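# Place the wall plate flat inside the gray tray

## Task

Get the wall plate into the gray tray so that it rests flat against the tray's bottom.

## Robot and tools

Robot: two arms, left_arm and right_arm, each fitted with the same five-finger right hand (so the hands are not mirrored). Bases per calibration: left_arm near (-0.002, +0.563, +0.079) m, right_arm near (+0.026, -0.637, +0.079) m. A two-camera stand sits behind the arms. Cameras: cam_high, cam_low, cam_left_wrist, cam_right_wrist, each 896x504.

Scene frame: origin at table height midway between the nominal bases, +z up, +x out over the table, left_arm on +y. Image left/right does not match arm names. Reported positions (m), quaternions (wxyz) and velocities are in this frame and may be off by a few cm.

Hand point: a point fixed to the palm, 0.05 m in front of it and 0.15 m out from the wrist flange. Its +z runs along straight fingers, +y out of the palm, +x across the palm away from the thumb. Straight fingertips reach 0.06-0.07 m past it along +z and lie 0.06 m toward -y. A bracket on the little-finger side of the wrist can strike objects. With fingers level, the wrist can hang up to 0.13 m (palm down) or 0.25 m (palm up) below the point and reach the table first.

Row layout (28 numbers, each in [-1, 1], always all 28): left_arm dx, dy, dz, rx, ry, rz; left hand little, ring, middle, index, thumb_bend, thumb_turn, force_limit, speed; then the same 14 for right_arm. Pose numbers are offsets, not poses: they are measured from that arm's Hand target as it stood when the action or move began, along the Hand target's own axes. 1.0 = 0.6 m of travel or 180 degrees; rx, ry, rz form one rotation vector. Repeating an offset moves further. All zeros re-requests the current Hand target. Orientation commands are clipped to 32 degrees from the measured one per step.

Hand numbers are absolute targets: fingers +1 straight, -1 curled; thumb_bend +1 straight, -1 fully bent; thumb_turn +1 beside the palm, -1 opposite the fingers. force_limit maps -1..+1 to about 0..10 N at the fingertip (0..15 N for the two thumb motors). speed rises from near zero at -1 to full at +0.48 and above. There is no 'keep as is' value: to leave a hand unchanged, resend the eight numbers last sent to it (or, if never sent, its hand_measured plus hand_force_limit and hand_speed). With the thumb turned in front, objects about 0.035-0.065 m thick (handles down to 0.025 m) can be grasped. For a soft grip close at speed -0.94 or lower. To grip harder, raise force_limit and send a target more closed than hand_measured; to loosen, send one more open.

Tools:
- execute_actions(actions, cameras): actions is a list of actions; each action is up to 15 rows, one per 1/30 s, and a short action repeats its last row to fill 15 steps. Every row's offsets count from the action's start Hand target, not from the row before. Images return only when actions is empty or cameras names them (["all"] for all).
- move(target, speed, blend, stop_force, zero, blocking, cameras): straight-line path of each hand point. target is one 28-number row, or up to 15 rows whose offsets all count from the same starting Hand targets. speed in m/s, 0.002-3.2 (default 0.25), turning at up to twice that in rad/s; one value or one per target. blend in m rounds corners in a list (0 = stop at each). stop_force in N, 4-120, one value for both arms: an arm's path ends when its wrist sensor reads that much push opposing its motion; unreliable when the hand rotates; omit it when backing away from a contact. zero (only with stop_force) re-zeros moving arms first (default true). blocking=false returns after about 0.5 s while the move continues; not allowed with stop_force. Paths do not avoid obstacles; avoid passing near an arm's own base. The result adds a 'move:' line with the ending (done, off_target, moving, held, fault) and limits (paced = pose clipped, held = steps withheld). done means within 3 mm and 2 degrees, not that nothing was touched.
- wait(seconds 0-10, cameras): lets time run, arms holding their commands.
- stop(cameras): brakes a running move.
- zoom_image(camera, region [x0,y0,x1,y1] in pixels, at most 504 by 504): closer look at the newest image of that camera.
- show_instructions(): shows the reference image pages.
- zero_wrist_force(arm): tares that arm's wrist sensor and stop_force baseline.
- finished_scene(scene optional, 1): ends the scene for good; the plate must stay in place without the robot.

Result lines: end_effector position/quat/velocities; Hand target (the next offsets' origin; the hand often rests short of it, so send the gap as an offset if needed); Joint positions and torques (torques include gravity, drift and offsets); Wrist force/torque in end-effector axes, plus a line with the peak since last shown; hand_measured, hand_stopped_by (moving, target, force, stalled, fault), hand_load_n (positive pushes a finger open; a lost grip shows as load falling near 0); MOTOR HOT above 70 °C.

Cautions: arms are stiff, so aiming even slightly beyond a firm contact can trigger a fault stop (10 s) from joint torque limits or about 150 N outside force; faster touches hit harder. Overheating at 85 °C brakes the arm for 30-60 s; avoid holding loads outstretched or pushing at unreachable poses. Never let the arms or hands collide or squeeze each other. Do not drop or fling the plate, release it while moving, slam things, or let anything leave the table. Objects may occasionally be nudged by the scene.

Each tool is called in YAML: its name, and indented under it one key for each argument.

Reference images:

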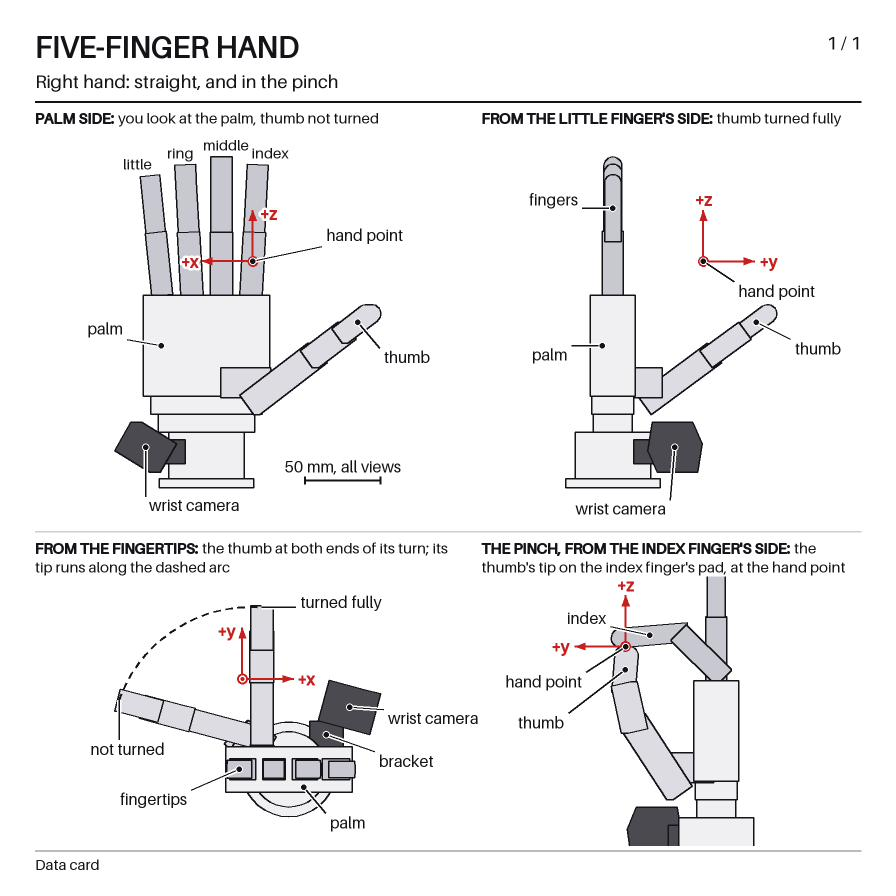

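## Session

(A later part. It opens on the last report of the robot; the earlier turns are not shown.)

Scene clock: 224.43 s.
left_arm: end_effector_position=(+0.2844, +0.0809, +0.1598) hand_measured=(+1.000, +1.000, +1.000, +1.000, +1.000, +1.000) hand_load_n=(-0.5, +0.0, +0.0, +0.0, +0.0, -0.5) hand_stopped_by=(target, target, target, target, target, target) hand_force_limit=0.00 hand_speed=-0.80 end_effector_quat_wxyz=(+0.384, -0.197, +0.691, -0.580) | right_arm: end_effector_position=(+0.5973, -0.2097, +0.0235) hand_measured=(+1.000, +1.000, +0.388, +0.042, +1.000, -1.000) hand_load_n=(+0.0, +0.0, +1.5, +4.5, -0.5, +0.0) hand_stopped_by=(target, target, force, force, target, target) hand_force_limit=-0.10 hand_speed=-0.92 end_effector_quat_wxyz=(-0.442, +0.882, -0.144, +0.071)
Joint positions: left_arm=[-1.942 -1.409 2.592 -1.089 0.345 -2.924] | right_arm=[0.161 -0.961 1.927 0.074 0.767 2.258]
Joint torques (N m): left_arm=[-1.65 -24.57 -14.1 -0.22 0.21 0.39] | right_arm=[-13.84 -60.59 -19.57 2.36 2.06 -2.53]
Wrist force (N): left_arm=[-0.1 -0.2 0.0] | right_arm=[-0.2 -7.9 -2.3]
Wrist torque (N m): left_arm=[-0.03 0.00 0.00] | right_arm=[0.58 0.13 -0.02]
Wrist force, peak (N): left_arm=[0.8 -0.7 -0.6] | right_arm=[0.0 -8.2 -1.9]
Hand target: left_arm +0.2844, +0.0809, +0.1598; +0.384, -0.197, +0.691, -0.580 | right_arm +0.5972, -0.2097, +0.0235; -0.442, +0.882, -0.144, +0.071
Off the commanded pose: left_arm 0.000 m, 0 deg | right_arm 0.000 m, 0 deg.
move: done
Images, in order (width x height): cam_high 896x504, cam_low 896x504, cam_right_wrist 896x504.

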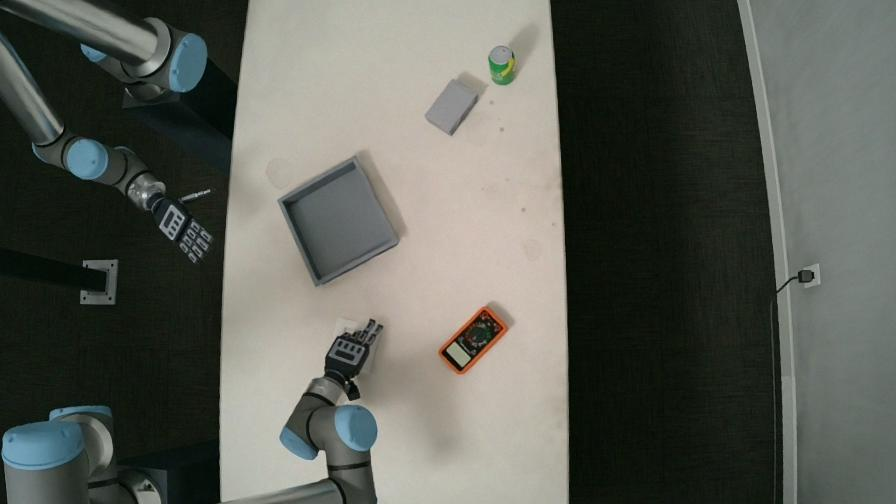

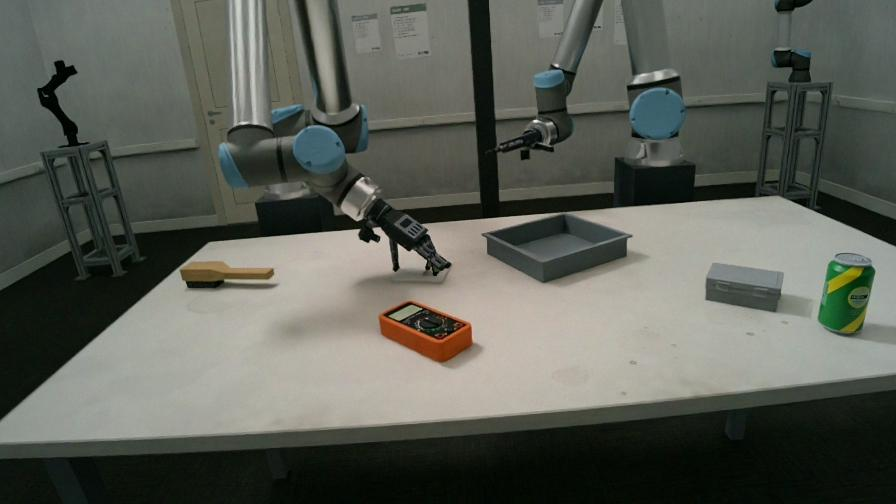

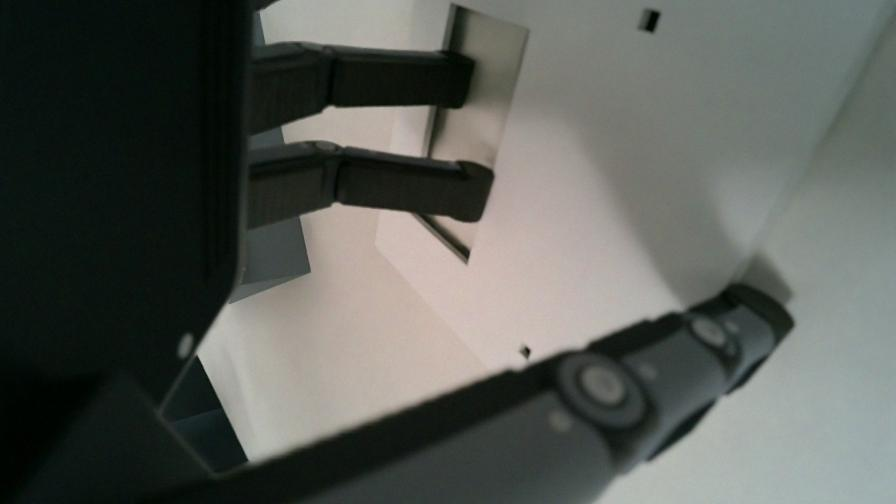

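move:
  target:
    - [0,0,0,0,0,0,1,1,1,1,1,1,0,-0.8,0,-0.0037,-0.003,0,0,0,1,1,-0.2,-0.2,1,-1,-0.1,-0.92]
    - [0,0,0,0,0,0,1,1,1,1,1,1,0,-0.8,0,-0.0037,-0.003,0,0,0,1,1,-0.25,-0.2,1,-1,-0.1,-0.92]
  speed: 0.02
  cameras: ["cam_high","cam_low","cam_right_wrist"]

zoom_image:
  camera: "cam_low"
  region: [370, 210, 490, 300]

Scene clock: 233.63 s.
left_arm: end_effector_position=(+0.2844, +0.0809, +0.1598) hand_measured=(+1.000, +1.000, +1.000, +1.000, +1.000, +1.000) hand_load_n=(+0.0, +0.0, +0.0, +0.0, +0.0, -0.5) hand_stopped_by=(target, target, target, target, target, target) hand_force_limit=0.00 hand_speed=-0.80 end_effector_quat_wxyz=(+0.384, -0.197, +0.691, -0.580) | right_arm: end_effector_position=(+0.5972, -0.2098, +0.0263) hand_measured=(+1.000, +1.000, +0.030, +0.042, +1.000, -1.000) hand_load_n=(+0.0, +0.0, +5.5, +0.0, +1.0, +1.0) hand_stopped_by=(target, target, force, force, target, target) hand_force_limit=-0.10 hand_speed=-0.92 end_effector_quat_wxyz=(-0.442, +0.882, -0.144, +0.071)
Joint positions: left_arm=[-1.942 -1.409 2.592 -1.089 0.345 -2.924] | right_arm=[0.161 -0.965 1.927 0.079 0.767 2.257]
Joint torques (N m): left_arm=[-0.79 -23.59 -14.27 -0.03 0.02 0.77] | right_arm=[-19.32 -52.52 -32.37 -0.15 -1.56 -1.87]
Wrist force (N): left_arm=[0.8 0.4 -0.5] | right_arm=[0.0 -1.9 -1.4]
Wrist torque (N m): left_arm=[0.09 -0.11 0.07] | right_arm=[0.00 0.03 0.08]
Wrist force, peak (N): left_arm=[0.1 -1.0 0.4] | right_arm=[0.1 -8.5 -2.1]
Hand target: left_arm +0.2844, +0.0809, +0.1598; +0.384, -0.197, +0.691, -0.580 | right_arm +0.5972, -0.2098, +0.0263; -0.442, +0.882, -0.144, +0.071
Off the commanded pose: left_arm 0.000 m, 0 deg | right_arm 0.000 m, 0 deg.
move: done
Images, in order (width x height): cam_high 896x504, cam_low 896x504, cam_right_wrist 896x504.

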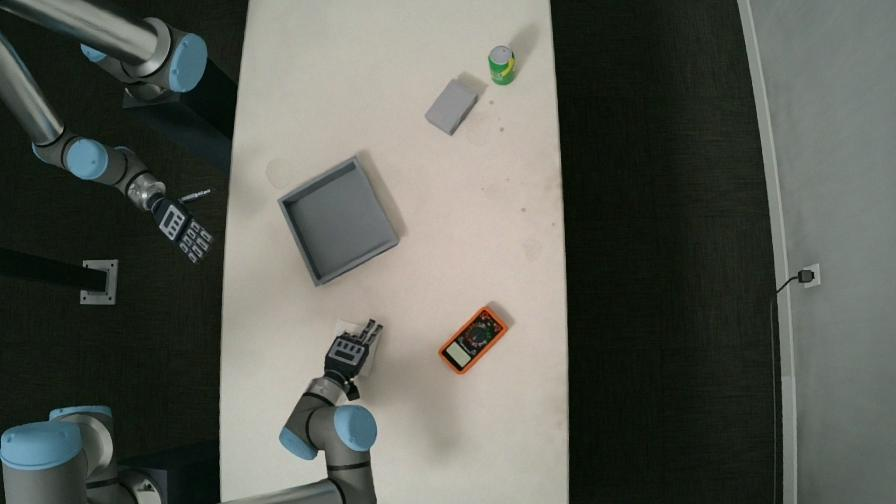

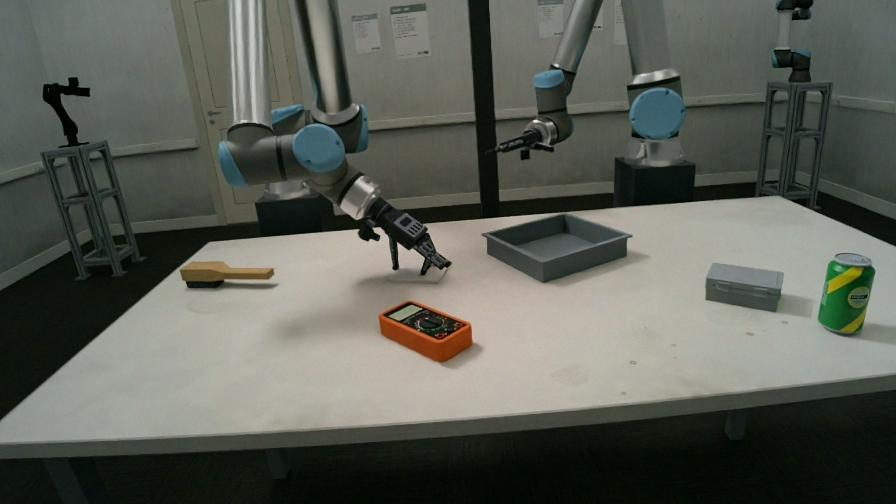

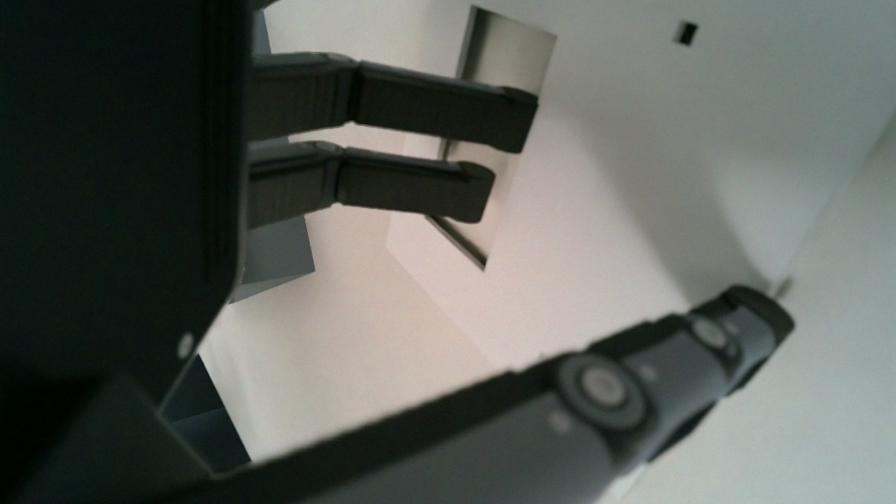

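Scaled by 4.200.

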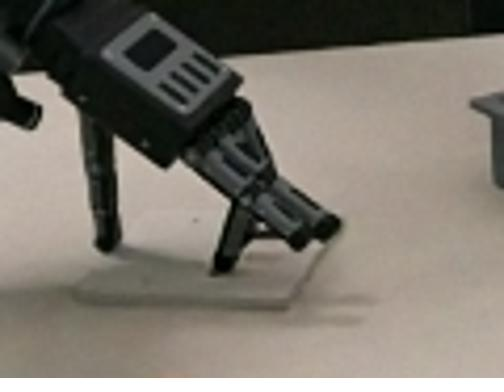

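move:
  target:
    - [0,0,0,0,0,0,1,1,1,1,1,1,0,-0.8,0,0,0,0,0,0,1,1,-0.25,-0.3,1,-1,0.1,-0.94]
    - [0,0,0,0,0,0,1,1,1,1,1,1,0,-0.8,0,-0.04,-0.03,0,0,0,1,1,-0.25,-0.3,1,-1,0.1,-0.94]
  speed: 0.05
  cameras: ["cam_high","cam_low","cam_right_wrist"]

zoom_image:
  camera: "cam_low"
  region: [370, 210, 490, 300]

Scene clock: 247.77 s.
left_arm: end_effector_position=(+0.2844, +0.0809, +0.1598) hand_measured=(+1.000, +1.000, +1.000, +1.000, +1.000, +1.000) hand_load_n=(+0.0, +0.0, +0.0, +0.0, +0.0, +0.0) hand_stopped_by=(target, target, target, target, target, target) hand_force_limit=0.00 hand_speed=-0.80 end_effector_quat_wxyz=(+0.384, -0.197, +0.691, -0.580) | right_arm: end_effector_position=(+0.5973, -0.2099, +0.0565) hand_measured=(+1.000, +1.000, +0.030, -0.300, +1.000, -1.000) hand_load_n=(+0.0, +0.0, +0.0, +0.0, +0.0, +0.0) hand_stopped_by=(target, target, force, target, target, target) hand_force_limit=0.10 hand_speed=-0.94 end_effector_quat_wxyz=(-0.442, +0.882, -0.144, +0.071) end_effector_velocity=(+0.001, +0.000, -0.004) end_effector_angular_velocity=(+0.001, -0.001, +0.001)
Joint positions: left_arm=[-1.942 -1.409 2.592 -1.089 0.345 -2.924] | right_arm=[0.161 -1.007 1.922 0.126 0.767 2.257]
Joint velocities: left_arm=[within noise] | right_arm=[0 0.006 0 -0.006 -0.002 -0.001]
Joint torques (N m): left_arm=[-0.07 -24.15 -14.57 -0.08 0.14 0.74] | right_arm=[-19.54 -54.33 -28.69 -0.4 -2.19 -3.03]
Wrist force (N): left_arm=[0.4 0.2 0.2] | right_arm=[0.0 1.5 0.3]
Wrist torque (N m): left_arm=[0.02 -0.06 0.03] | right_arm=[0.22 0.01 0.15]
Wrist force, peak (N): left_arm=[1.0 -0.2 -0.2] | right_arm=[0.1 -2.3 -1.5]
Hand target: left_arm +0.2844, +0.0809, +0.1598; +0.384, -0.197, +0.691, -0.580 | right_arm +0.5973, -0.2099, +0.0563; -0.442, +0.882, -0.144, +0.071
Off the commanded pose: left_arm 0.000 m, 0 deg | right_arm 0.000 m, 0 deg.
move: done
Images, in order (width x height): cam_high 896x504, cam_low 896x504, cam_right_wrist 896x504.

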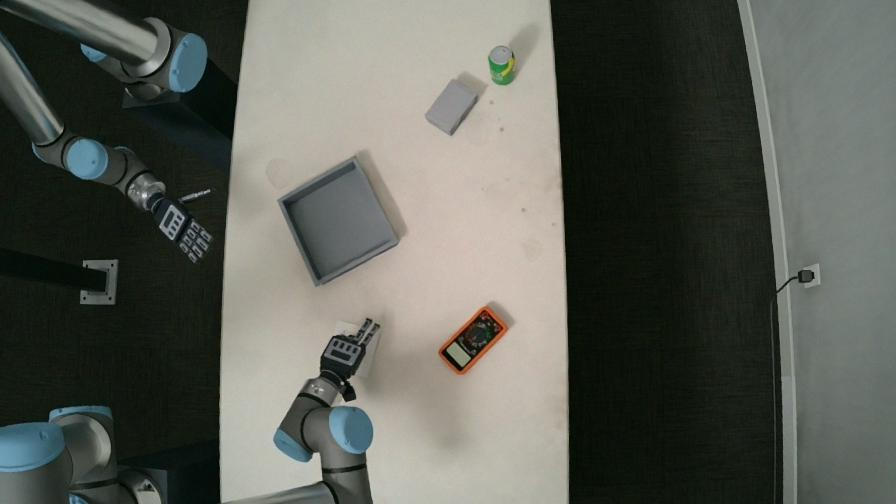

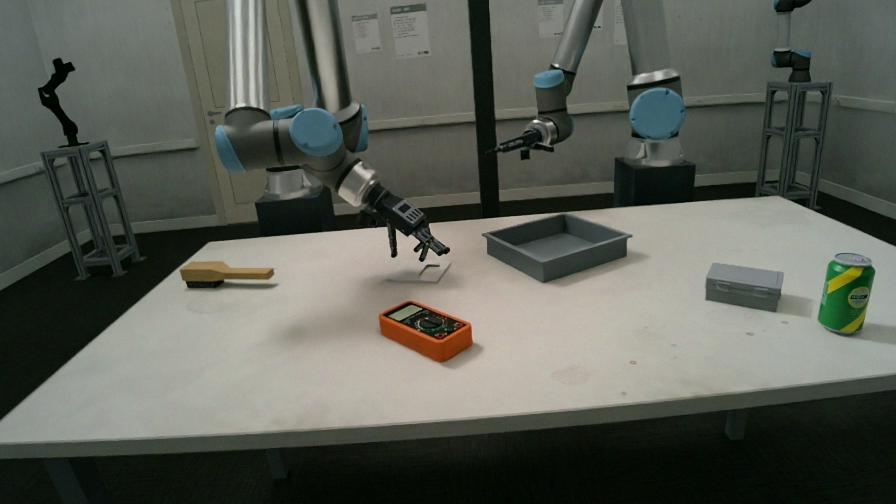

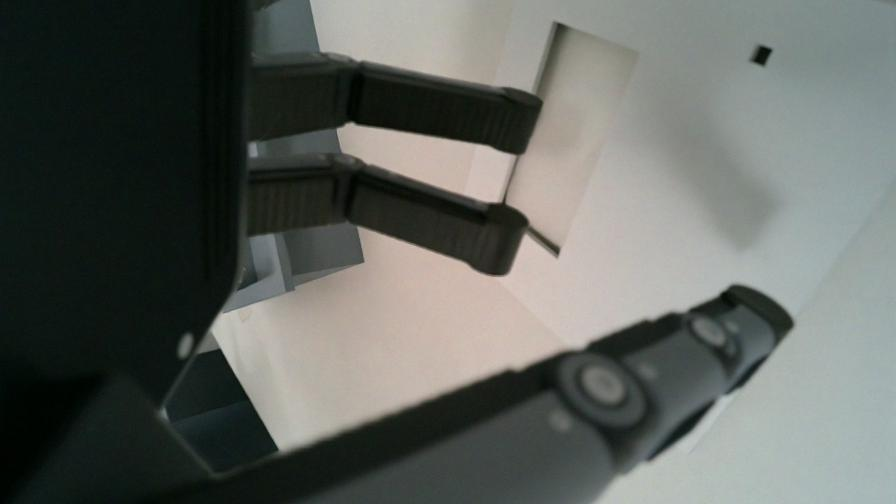

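Scaled by 4.200.

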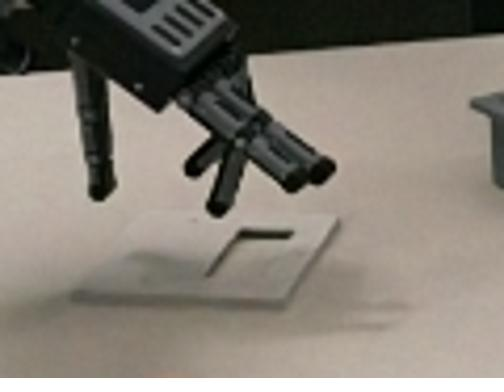

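move:
  target: [0,0,0,0,0,0,1,1,1,1,1,1,0,-0.8,-0.0058,0.0397,0.0193,0,0.0533,-0.0711,1,1,0.25,0.25,1,-1,0.1,0]
  speed: 0.1
  cameras: ["cam_high","cam_low","cam_right_wrist"]

zoom_image:
  camera: "cam_low"
  region: [370, 210, 490, 300]

zoom_image:
  camera: "cam_high"
  region: [300, 300, 420, 390]

Scene clock: 294.07 s.
left_arm: end_effector_position=(+0.2844, +0.0809, +0.1598) hand_measured=(+1.000, +1.000, +1.000, +1.000, +1.000, +1.000) hand_load_n=(+0.0, +0.0, +0.0, +0.0, +0.0, -0.5) hand_stopped_by=(target, target, target, target, target, target) hand_force_limit=0.00 hand_speed=-0.80 end_effector_quat_wxyz=(+0.384, -0.197, +0.691, -0.580) | right_arm: end_effector_position=(+0.5922, -0.2134, +0.0303) hand_measured=(+1.000, +1.000, +0.250, +0.250, +1.000, -1.000) hand_load_n=(+0.0, +0.0, +0.0, +0.0, +0.0, +0.0) hand_stopped_by=(target, target, target, target, target, target) hand_force_limit=0.10 hand_speed=0.00 end_effector_quat_wxyz=(-0.418, +0.884, -0.081, +0.193)
Joint positions: left_arm=[-1.942 -1.409 2.592 -1.089 0.345 -2.924] | right_arm=[0.205 -1.067 2.054 -0.157 0.896 2.202]
Joint torques (N m): left_arm=[0.1 -23.77 -13.79 -0.08 -0.13 0.56] | right_arm=[-13.94 -45.33 -34.21 3.48 -1.57 1.5]
Wrist force (N): left_arm=[0.3 -0.3 0.0] | right_arm=[-0.3 1.5 0.1]
Wrist torque (N m): left_arm=[-0.05 -0.05 0.01] | right_arm=[0.23 0.05 0.35]
Wrist force, peak (N): left_arm=[0.6 -0.8 -0.1] | right_arm=[-0.4 1.6 0.3]
Hand target: left_arm +0.2844, +0.0809, +0.1598; +0.384, -0.197, +0.691, -0.580 | right_arm +0.5923, -0.2135, +0.0303; -0.418, +0.884, -0.081, +0.193
Off the commanded pose: left_arm 0.000 m, 0 deg | right_arm 0.000 m, 0 deg.
move: done
Images, in order (width x height): cam_high 896x504, cam_low 896x504, cam_right_wrist 896x504.

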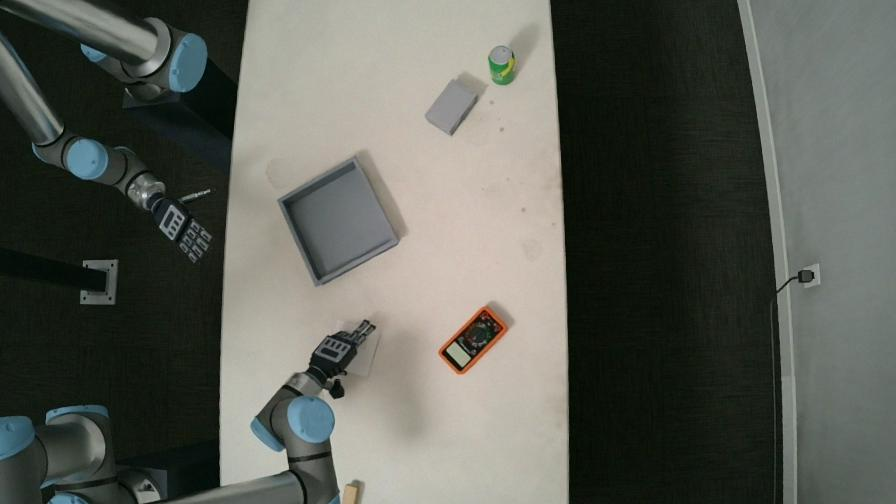

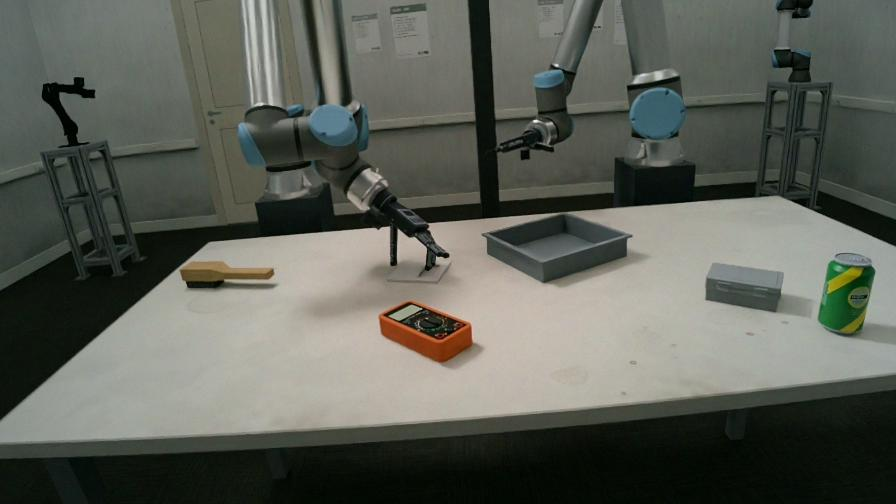

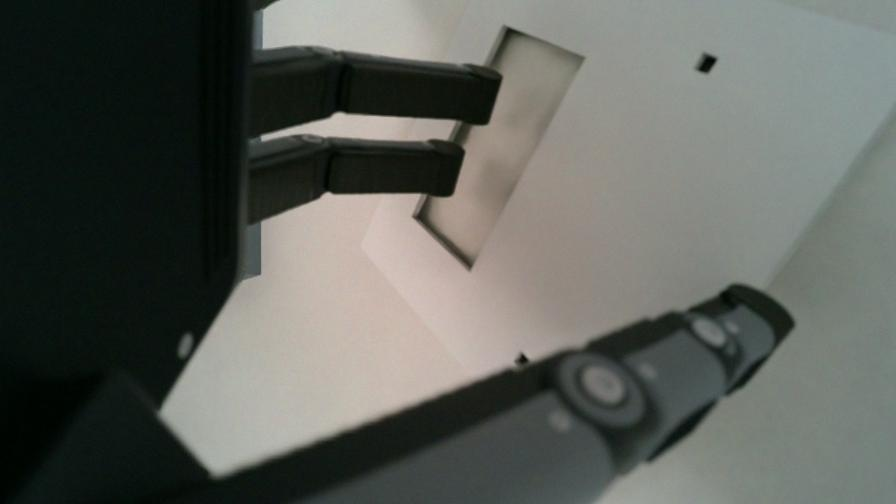

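Scaled by 4.200.

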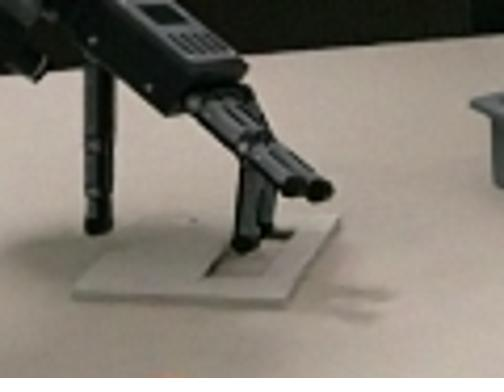

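Scaled by 4.200.

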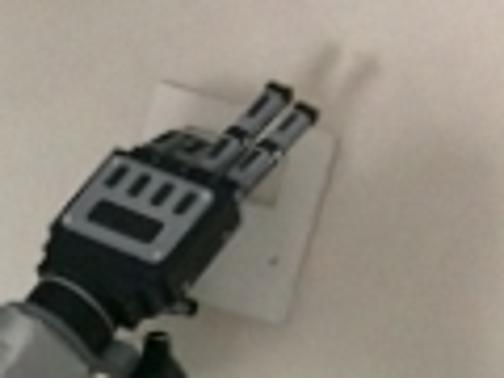

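move:
  target:
    - [0,0,0,0,0,0,1,1,1,1,1,1,0,-0.8,-0.0096,0.0009,-0.0057,0.0187,0.0042,0.0033,1,1,0.25,0.25,1,-1,0.1,0]
    - [0,0,0,0,0,0,1,1,1,1,1,1,0,-0.8,-0.0178,0.0240,0.0116,0.0187,0.0042,0.0033,1,1,0.25,0.25,1,-1,0.1,0]
  speed: [0.05,0.02]
  stop_force: 5
  cameras: ["cam_high","cam_low","cam_right_wrist"]

zoom_image:
  camera: "cam_low"
  region: [370, 210, 490, 300]

Scene clock: 313.40 s.
left_arm: end_effector_position=(+0.2844, +0.0809, +0.1598) hand_measured=(+1.000, +1.000, +1.000, +1.000, +1.000, +1.000) hand_load_n=(+0.0, +0.0, +0.0, +0.0, +0.0, -0.5) hand_stopped_by=(target, target, target, target, target, target) hand_force_limit=0.00 hand_speed=-0.80 end_effector_quat_wxyz=(+0.384, -0.197, +0.691, -0.580) | right_arm: end_effector_position=(+0.5857, -0.2145, +0.0205) hand_measured=(+1.000, +1.000, +0.250, +0.250, +1.000, -1.000) hand_load_n=(+0.0, +0.0, +0.0, +0.0, +0.0, -1.5) hand_stopped_by=(target, target, target, target, target, target) hand_force_limit=0.10 hand_speed=0.00 end_effector_quat_wxyz=(-0.444, +0.870, -0.083, +0.199)
Joint positions: left_arm=[-1.942 -1.409 2.592 -1.089 0.345 -2.924] | right_arm=[0.184 -1.06 2.096 -0.254 0.842 2.232]
Joint torques (N m): left_arm=[-1.12 -24.51 -13.82 -0.17 0.13 0.66] | right_arm=[-3.28 -47.04 -31.94 4.92 1.69 -2.19]
Wrist force (N): left_arm=[0.0 -0.5 -0.5] | right_arm=[0.6 -2.4 -2.6]
Wrist torque (N m): left_arm=[-0.05 0.00 -0.01] | right_arm=[-0.03 0.02 0.02]
Wrist force, peak (N): left_arm=[0.4 -1.1 0.2] | right_arm=[0.4 -11.1 -8.3]
Hand target: left_arm +0.2844, +0.0809, +0.1598; +0.384, -0.197, +0.691, -0.580 | right_arm +0.5858, -0.2145, +0.0206; -0.444, +0.870, -0.083, +0.199 (not the last commanded pose)
Off the commanded pose: left_arm 0.000 m, 0 deg | right_arm 0.008 m, 0 deg.
move: contact (right_arm); path passed 1 of 2 targets
Images, in order (width x height): cam_high 896x504, cam_low 896x504, cam_right_wrist 896x504.

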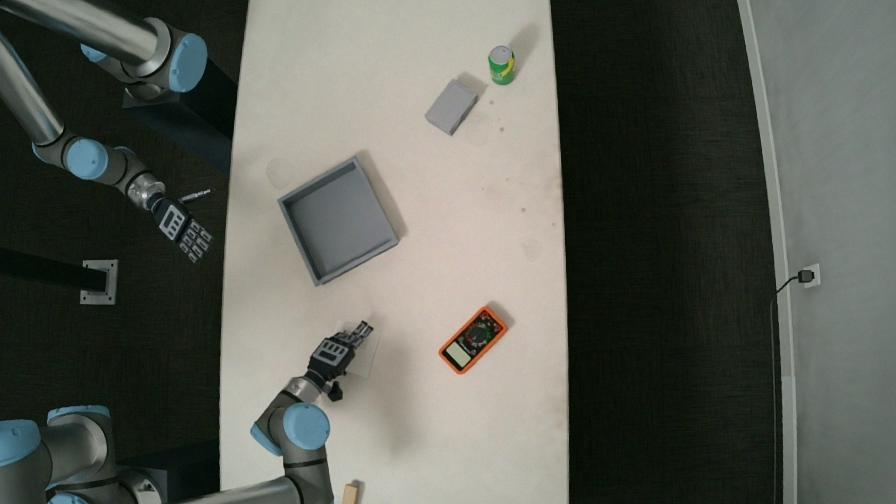

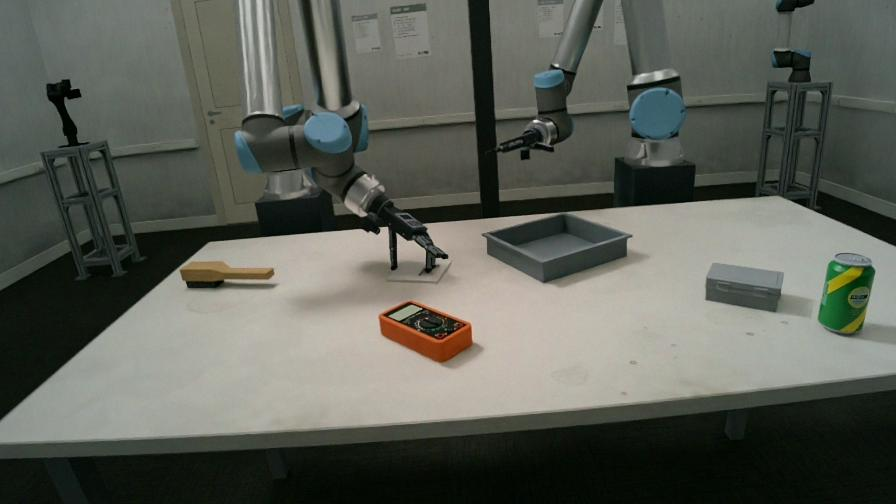

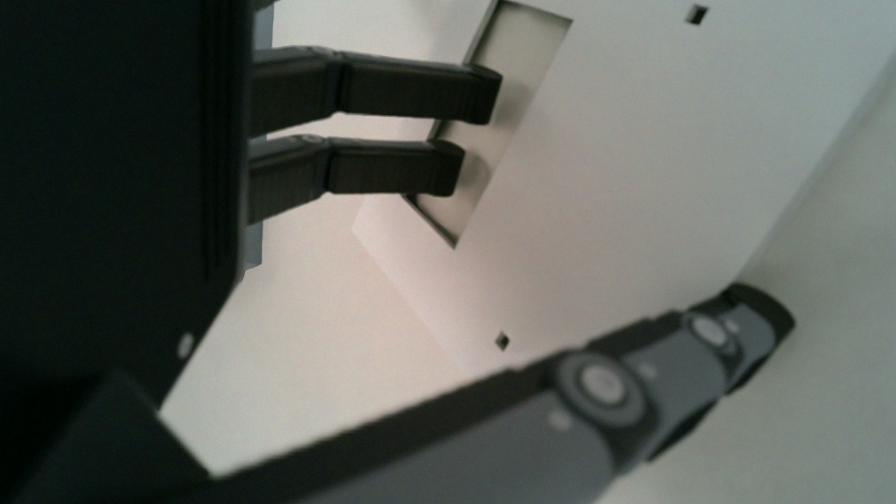

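Scaled by 4.200.

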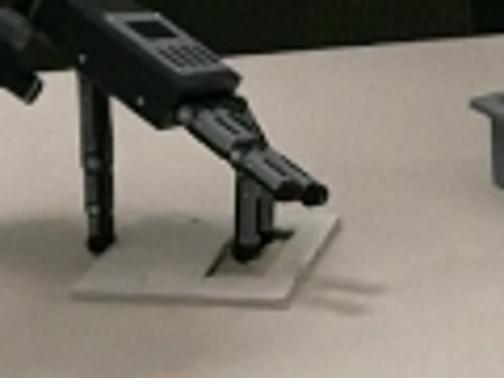

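zoom_image:
  camera: "cam_right_wrist"
  region: [600, 180, 860, 440]

zoom_image:
  camera: "cam_right_wrist"
  region: [380, 0, 620, 260]

zoom_image:
  camera: "cam_low"
  region: [380, 240, 460, 290]

Scaled by 1.938.

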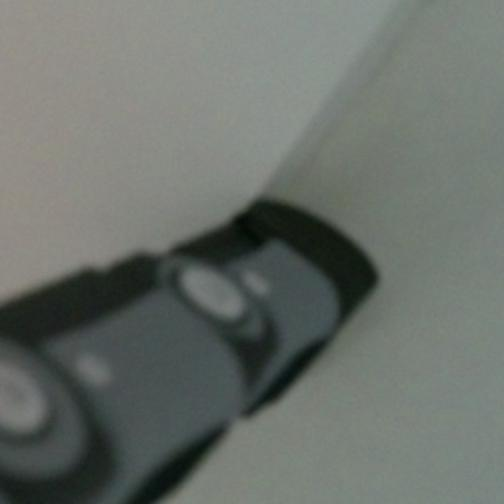

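Scaled by 1.938.

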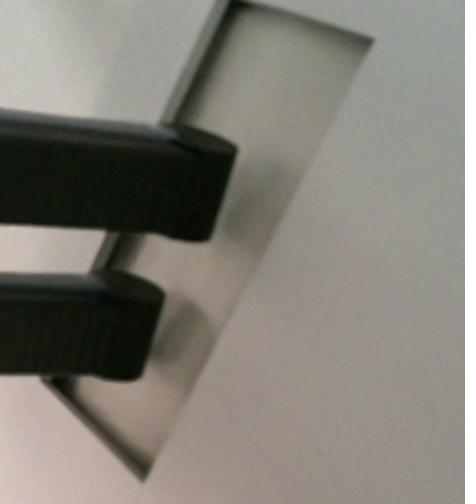

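Scaled by 6.300.

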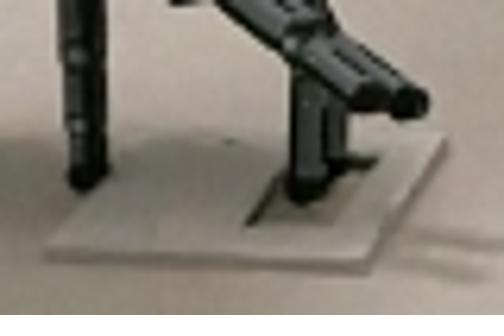

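move:
  target:
    - [0,0,0,0,0,0,1,1,1,1,1,1,0,-0.8,0.0014,-0.004,-0.0026,0,0,0,1,1,0.3,0.3,1,-1,0.1,-0.5]
    - [0,0,0,0,0,0,1,1,1,1,1,1,0,-0.8,0.0016,0.0006,-0.0097,0,0,0,1,1,0.3,0.3,1,-1,0.1,-0.5]
  speed: 0.03
  cameras: []

move:
  target: [0,0,0,0,0,0,1,1,1,1,1,1,0,-0.8,-0.0055,0.0161,0.0105,0,0,0,1,1,0.3,0.3,1,-1,0.1,-0.5]
  speed: 0.02
  stop_force: 5
  cameras: ["cam_low","cam_right_wrist"]

zoom_image:
  camera: "cam_low"
  region: [380, 240, 460, 290]

Scene clock: 332.10 s.
left_arm: end_effector_position=(+0.2844, +0.0809, +0.1598) hand_measured=(+1.000, +1.000, +1.000, +1.000, +1.000, +1.000) hand_load_n=(+0.0, +0.0, +0.0, +0.0, +0.0, -0.5) hand_stopped_by=(target, target, target, target, target, target) hand_force_limit=0.00 hand_speed=-0.80 end_effector_quat_wxyz=(+0.384, -0.197, +0.691, -0.580) | right_arm: end_effector_position=(+0.5842, -0.2195, +0.0236) hand_measured=(+1.000, +1.000, +0.300, +0.300, +1.000, -1.000) hand_load_n=(+0.0, +0.0, +0.0, +0.0, +0.0, +0.0) hand_stopped_by=(target, target, target, target, target, target) hand_force_limit=0.10 hand_speed=-0.50 end_effector_quat_wxyz=(-0.444, +0.870, -0.083, +0.199)
Joint positions: left_arm=[-1.942 -1.409 2.592 -1.089 0.345 -2.924] | right_arm=[0.174 -1.067 2.102 -0.247 0.836 2.223]
Joint torques (N m): left_arm=[-0.68 -22.42 -13.92 -0.1 0.53 0.65] | right_arm=[5.87 -56.4 -16.24 4.26 0.28 -0.3]
Wrist force (N): left_arm=[0.2 -0.3 -0.3] | right_arm=[-0.1 1.4 0.1]
Wrist torque (N m): left_arm=[-0.03 -0.03 0.01] | right_arm=[0.22 0.02 0.36]
Wrist force, peak (N): left_arm=[0.5 -0.9 -0.2] | right_arm=[0.2 -2.6 -2.8]
Hand target: left_arm +0.2844, +0.0809, +0.1598; +0.384, -0.197, +0.691, -0.580 | right_arm +0.5842, -0.2194, +0.0236; -0.444, +0.870, -0.083, +0.199
Off the commanded pose: left_arm 0.000 m, 0 deg | right_arm 0.000 m, 0 deg.
move: done
No camera images: "cameras" was empty.

Scene clock: 333.03 s.
left_arm: end_effector_position=(+0.2844, +0.0809, +0.1598) hand_measured=(+1.000, +1.000, +1.000, +1.000, +1.000, +1.000) hand_load_n=(+0.0, +0.0, +0.0, +0.0, +0.0, -0.5) hand_stopped_by=(target, target, target, target, target, target) hand_force_limit=0.00 hand_speed=-0.80 end_effector_quat_wxyz=(+0.384, -0.197, +0.691, -0.580) | right_arm: end_effector_position=(+0.5842, -0.2194, +0.0205) hand_measured=(+1.000, +1.000, +0.300, +0.300, +1.000, -1.000) hand_load_n=(+0.0, +0.0, +0.0, +0.0, +0.0, -1.0) hand_stopped_by=(target, target, target, target, target, target) hand_force_limit=0.10 hand_speed=-0.50 end_effector_quat_wxyz=(-0.444, +0.870, -0.083, +0.199)
Joint positions: left_arm=[-1.942 -1.409 2.592 -1.089 0.345 -2.924] | right_arm=[0.174 -1.062 2.102 -0.252 0.836 2.223]
Joint torques (N m): left_arm=[0.51 -22.56 -13.44 -0.23 -0.04 0.69] | right_arm=[-0.99 -44.14 -32.16 4.43 0.78 -1.39]
Wrist force (N): left_arm=[0.1 -0.1 -0.3] | right_arm=[0.5 -1.8 -2.8]
Wrist torque (N m): left_arm=[0.00 -0.02 0.01] | right_arm=[0.02 0.03 0.30]
Wrist force, peak (N): left_arm=[0.5 -0.7 -0.4] | right_arm=[0.4 -11.4 -8.9]
Hand target: left_arm +0.2844, +0.0809, +0.1598; +0.384, -0.197, +0.691, -0.580 | right_arm +0.5843, -0.2194, +0.0205; -0.444, +0.870, -0.083, +0.199 (not the last commanded pose)
Off the commanded pose: left_arm 0.000 m, 0 deg | right_arm 0.009 m, 0 deg.
move: contact (right_arm)
Images, in order (width x height): cam_low 896x504, cam_right_wrist 896x504.

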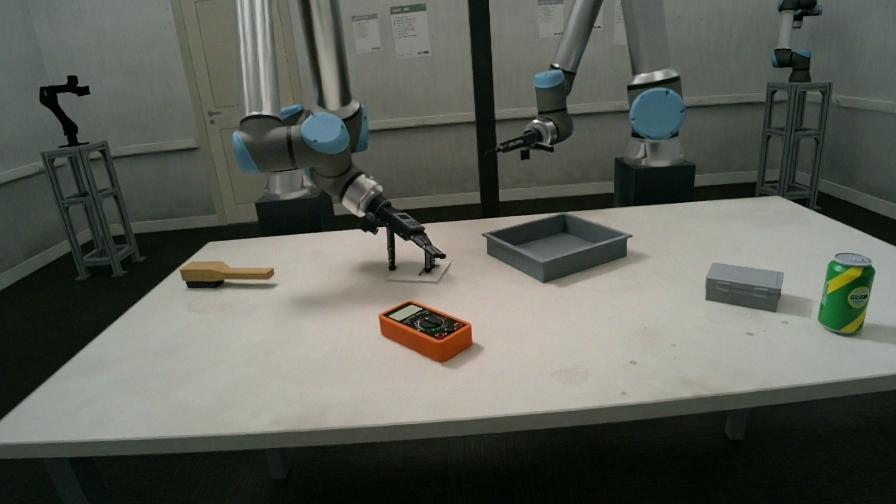

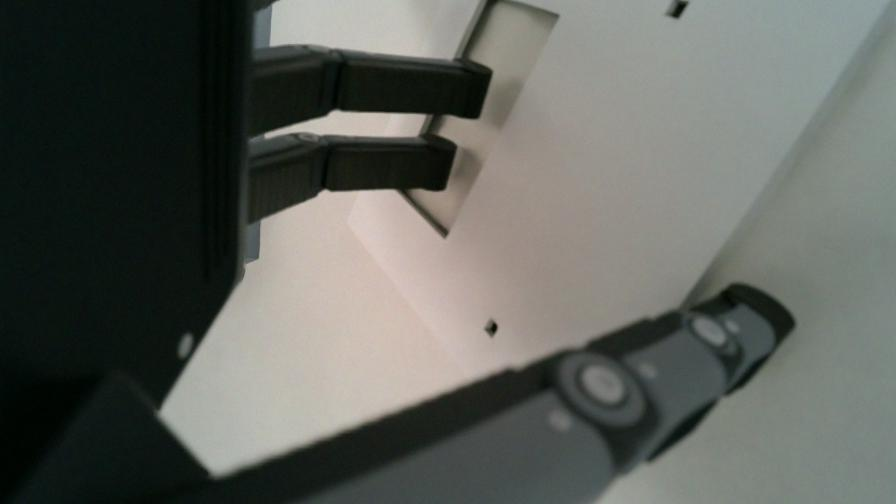

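Scaled by 6.300.

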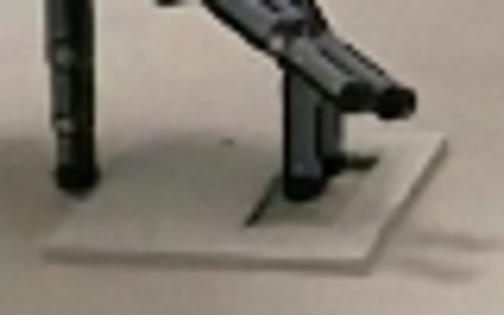

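move:
  target: [0,0,0,0,0,0,1,1,1,1,1,1,0,-0.8,0.0009,-0.0027,-0.0018,-0.0080,-0.0018,-0.0014,1,1,0.3,0.3,1,-1,0.1,-0.5]
  speed: 0.03
  cameras: []

move:
  target: [0,0,0,0,0,0,1,1,1,1,1,1,0,-0.8,-0.0055,0.0161,0.0105,0,0,0,1,1,0.3,0.3,1,-1,0.1,-0.5]
  speed: 0.01
  stop_force: 4
  cameras: ["cam_low","cam_right_wrist"]

zoom_image:
  camera: "cam_low"
  region: [380, 240, 460, 290]

Scene clock: 339.27 s.
left_arm: end_effector_position=(+0.2844, +0.0809, +0.1598) hand_measured=(+1.000, +1.000, +1.000, +1.000, +1.000, +1.000) hand_load_n=(+0.0, +0.0, +0.0, +0.0, +0.0, +0.0) hand_stopped_by=(target, target, target, target, target, target) hand_force_limit=0.00 hand_speed=-0.80 end_effector_quat_wxyz=(+0.384, -0.197, +0.691, -0.580) | right_arm: end_effector_position=(+0.5844, -0.2194, +0.0226) hand_measured=(+1.000, +1.000, +0.300, +0.300, +1.000, -1.000) hand_load_n=(+0.0, +0.0, +0.0, +0.0, +0.0, +0.0) hand_stopped_by=(target, target, target, target, target, target) hand_force_limit=0.10 hand_speed=-0.50 end_effector_quat_wxyz=(-0.433, +0.876, -0.082, +0.196)
Joint positions: left_arm=[-1.942 -1.409 2.592 -1.089 0.345 -2.924] | right_arm=[0.184 -1.065 2.09 -0.217 0.859 2.21]
Joint torques (N m): left_arm=[0.27 -23.06 -13.7 -0.12 0.37 0.72] | right_arm=[-8.44 -54.94 -14.51 -1.51 -1.77 1.37]
Wrist force (N): left_arm=[-0.1 -0.2 -0.1] | right_arm=[-0.4 1.5 0.2]
Wrist torque (N m): left_arm=[-0.03 0.01 -0.01] | right_arm=[0.23 0.06 0.34]
Wrist force, peak (N): left_arm=[0.9 0.3 0.1] | right_arm=[0.4 -2.1 -2.9]
Hand target: left_arm +0.2844, +0.0809, +0.1598; +0.384, -0.197, +0.691, -0.580 | right_arm +0.5843, -0.2194, +0.0225; -0.433, +0.876, -0.082, +0.196
Off the commanded pose: left_arm 0.000 m, 0 deg | right_arm 0.000 m, 0 deg.
move: done
No camera images: "cameras" was empty.

Scene clock: 340.37 s.
left_arm: end_effector_position=(+0.2844, +0.0809, +0.1598) hand_measured=(+1.000, +1.000, +1.000, +1.000, +1.000, +1.000) hand_load_n=(+0.0, +0.0, +0.0, +0.0, +0.0, +0.0) hand_stopped_by=(target, target, target, target, target, target) hand_force_limit=0.00 hand_speed=-0.80 end_effector_quat_wxyz=(+0.384, -0.197, +0.691, -0.580) | right_arm: end_effector_position=(+0.5842, -0.2195, +0.0194) hand_measured=(+1.000, +1.000, +0.300, +0.300, +1.000, -1.000) hand_load_n=(+0.0, +0.0, +0.0, +0.0, +0.0, -0.5) hand_stopped_by=(target, target, target, target, target, target) hand_force_limit=0.10 hand_speed=-0.50 end_effector_quat_wxyz=(-0.433, +0.876, -0.082, +0.196)
Joint positions: left_arm=[-1.942 -1.409 2.592 -1.089 0.345 -2.924] | right_arm=[0.184 -1.06 2.091 -0.223 0.859 2.21]
Joint torques (N m): left_arm=[-0.59 -23.46 -13.31 0.02 0.37 0.77] | right_arm=[-8.4 -61.9 -21.59 5.02 1.55 0.44]
Wrist force (N): left_arm=[0.6 -0.1 0.0] | right_arm=[1.1 -2.0 -2.4]
Wrist torque (N m): left_arm=[-0.01 -0.09 0.04] | right_arm=[0.16 0.04 0.35]
Wrist force, peak (N): left_arm=[0.8 -0.2 -0.2] | right_arm=[1.7 -6.5 -6.2]
Hand target: left_arm +0.2844, +0.0809, +0.1598; +0.384, -0.197, +0.691, -0.580 | right_arm +0.5842, -0.2195, +0.0194; -0.433, +0.876, -0.082, +0.196 (not the last commanded pose)
Off the commanded pose: left_arm 0.000 m, 0 deg | right_arm 0.009 m, 0 deg.
move: contact (right_arm)
Images, in order (width x height): cam_low 896x504, cam_right_wrist 896x504.

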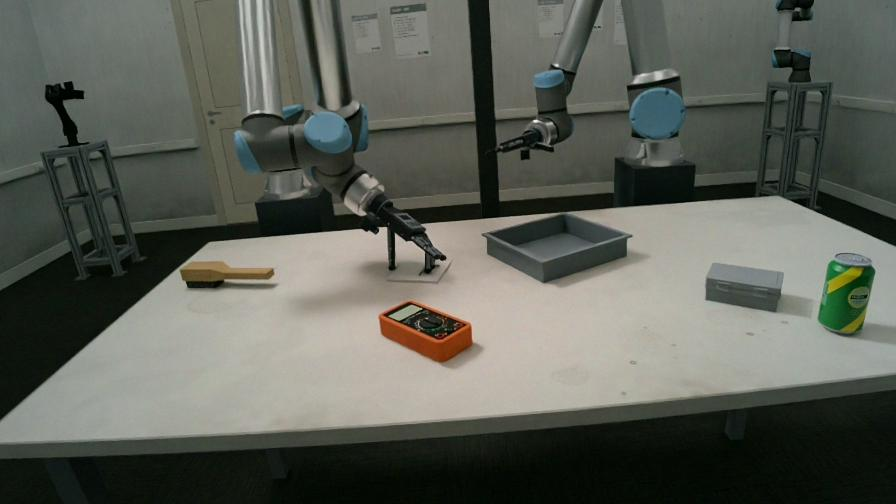

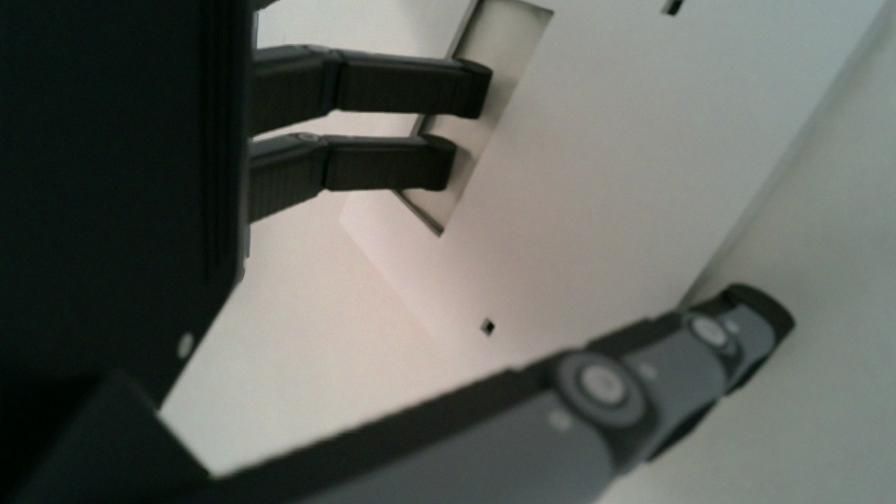

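Scaled by 6.300.

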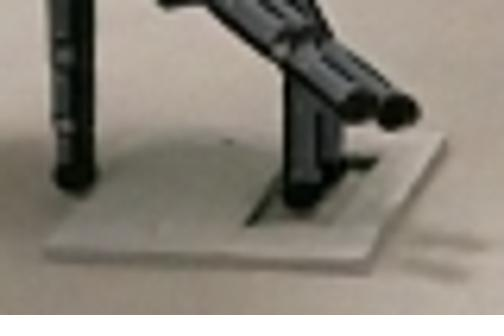

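move:
  target: [0,0,0,0,0,0,1,1,1,1,1,1,0,-0.8,0.0002,-0.0008,-0.0005,0,0,0,1,1,-0.25,-0.25,1,-1,0.3,-0.9]
  speed: 0.03
  cameras: ["cam_low","cam_right_wrist"]

zoom_image:
  camera: "cam_low"
  region: [380, 240, 460, 290]

Scene clock: 345.40 s.
left_arm: end_effector_position=(+0.2844, +0.0809, +0.1598) hand_measured=(+1.000, +1.000, +1.000, +1.000, +1.000, +1.000) hand_load_n=(+0.0, +0.0, +0.0, +0.0, +0.0, -0.5) hand_stopped_by=(target, target, target, target, target, target) hand_force_limit=0.00 hand_speed=-0.80 end_effector_quat_wxyz=(+0.384, -0.197, +0.691, -0.580) | right_arm: end_effector_position=(+0.5842, -0.2194, +0.0200) hand_measured=(+1.000, +1.000, +0.080, +0.042, +1.000, -1.000) hand_load_n=(+0.0, +0.0, +4.0, +8.5, +2.0, -1.5) hand_stopped_by=(target, target, force, force, target, target) hand_force_limit=0.30 hand_speed=-0.90 end_effector_quat_wxyz=(-0.433, +0.876, -0.082, +0.196)
Joint positions: left_arm=[-1.942 -1.409 2.592 -1.089 0.345 -2.924] | right_arm=[0.184 -1.061 2.091 -0.222 0.859 2.21]
Joint torques (N m): left_arm=[-0.72 -22.89 -12.94 -0.07 -0.13 0.8] | right_arm=[13.51 -58.43 -31.41 4 1.75 1.31]
Wrist force (N): left_arm=[0.3 -0.4 -0.3] | right_arm=[-0.1 0.3 -0.8]
Wrist torque (N m): left_arm=[-0.04 -0.04 0.02] | right_arm=[0.13 0.06 0.31]
Wrist force, peak (N): left_arm=[0.9 -0.1 -0.3] | right_arm=[0.7 -3.7 -1.5]
Hand target: left_arm +0.2844, +0.0809, +0.1598; +0.384, -0.197, +0.691, -0.580 | right_arm +0.5842, -0.2194, +0.0200; -0.433, +0.876, -0.082, +0.196
Off the commanded pose: left_arm 0.000 m, 0 deg | right_arm 0.000 m, 0 deg.
move: done
Images, in order (width x height): cam_low 896x504, cam_right_wrist 896x504.

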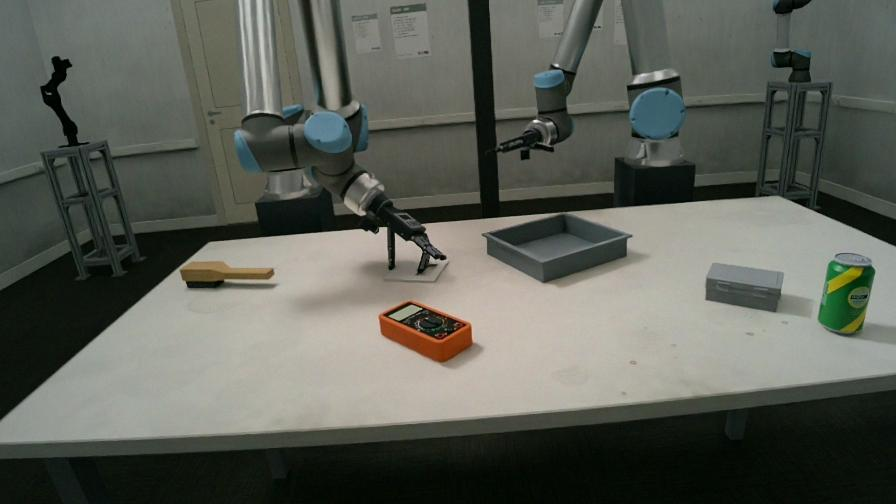

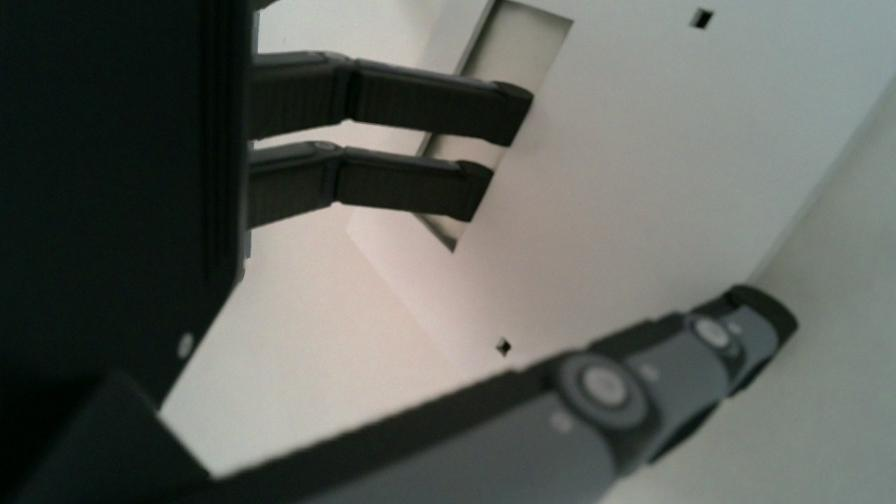

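Scaled by 6.300.

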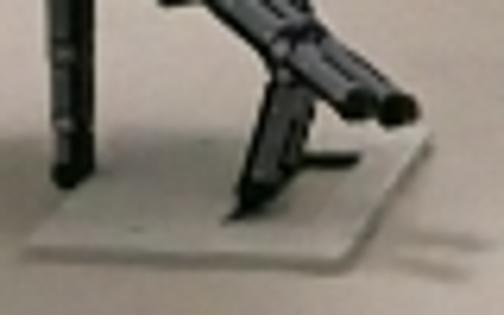

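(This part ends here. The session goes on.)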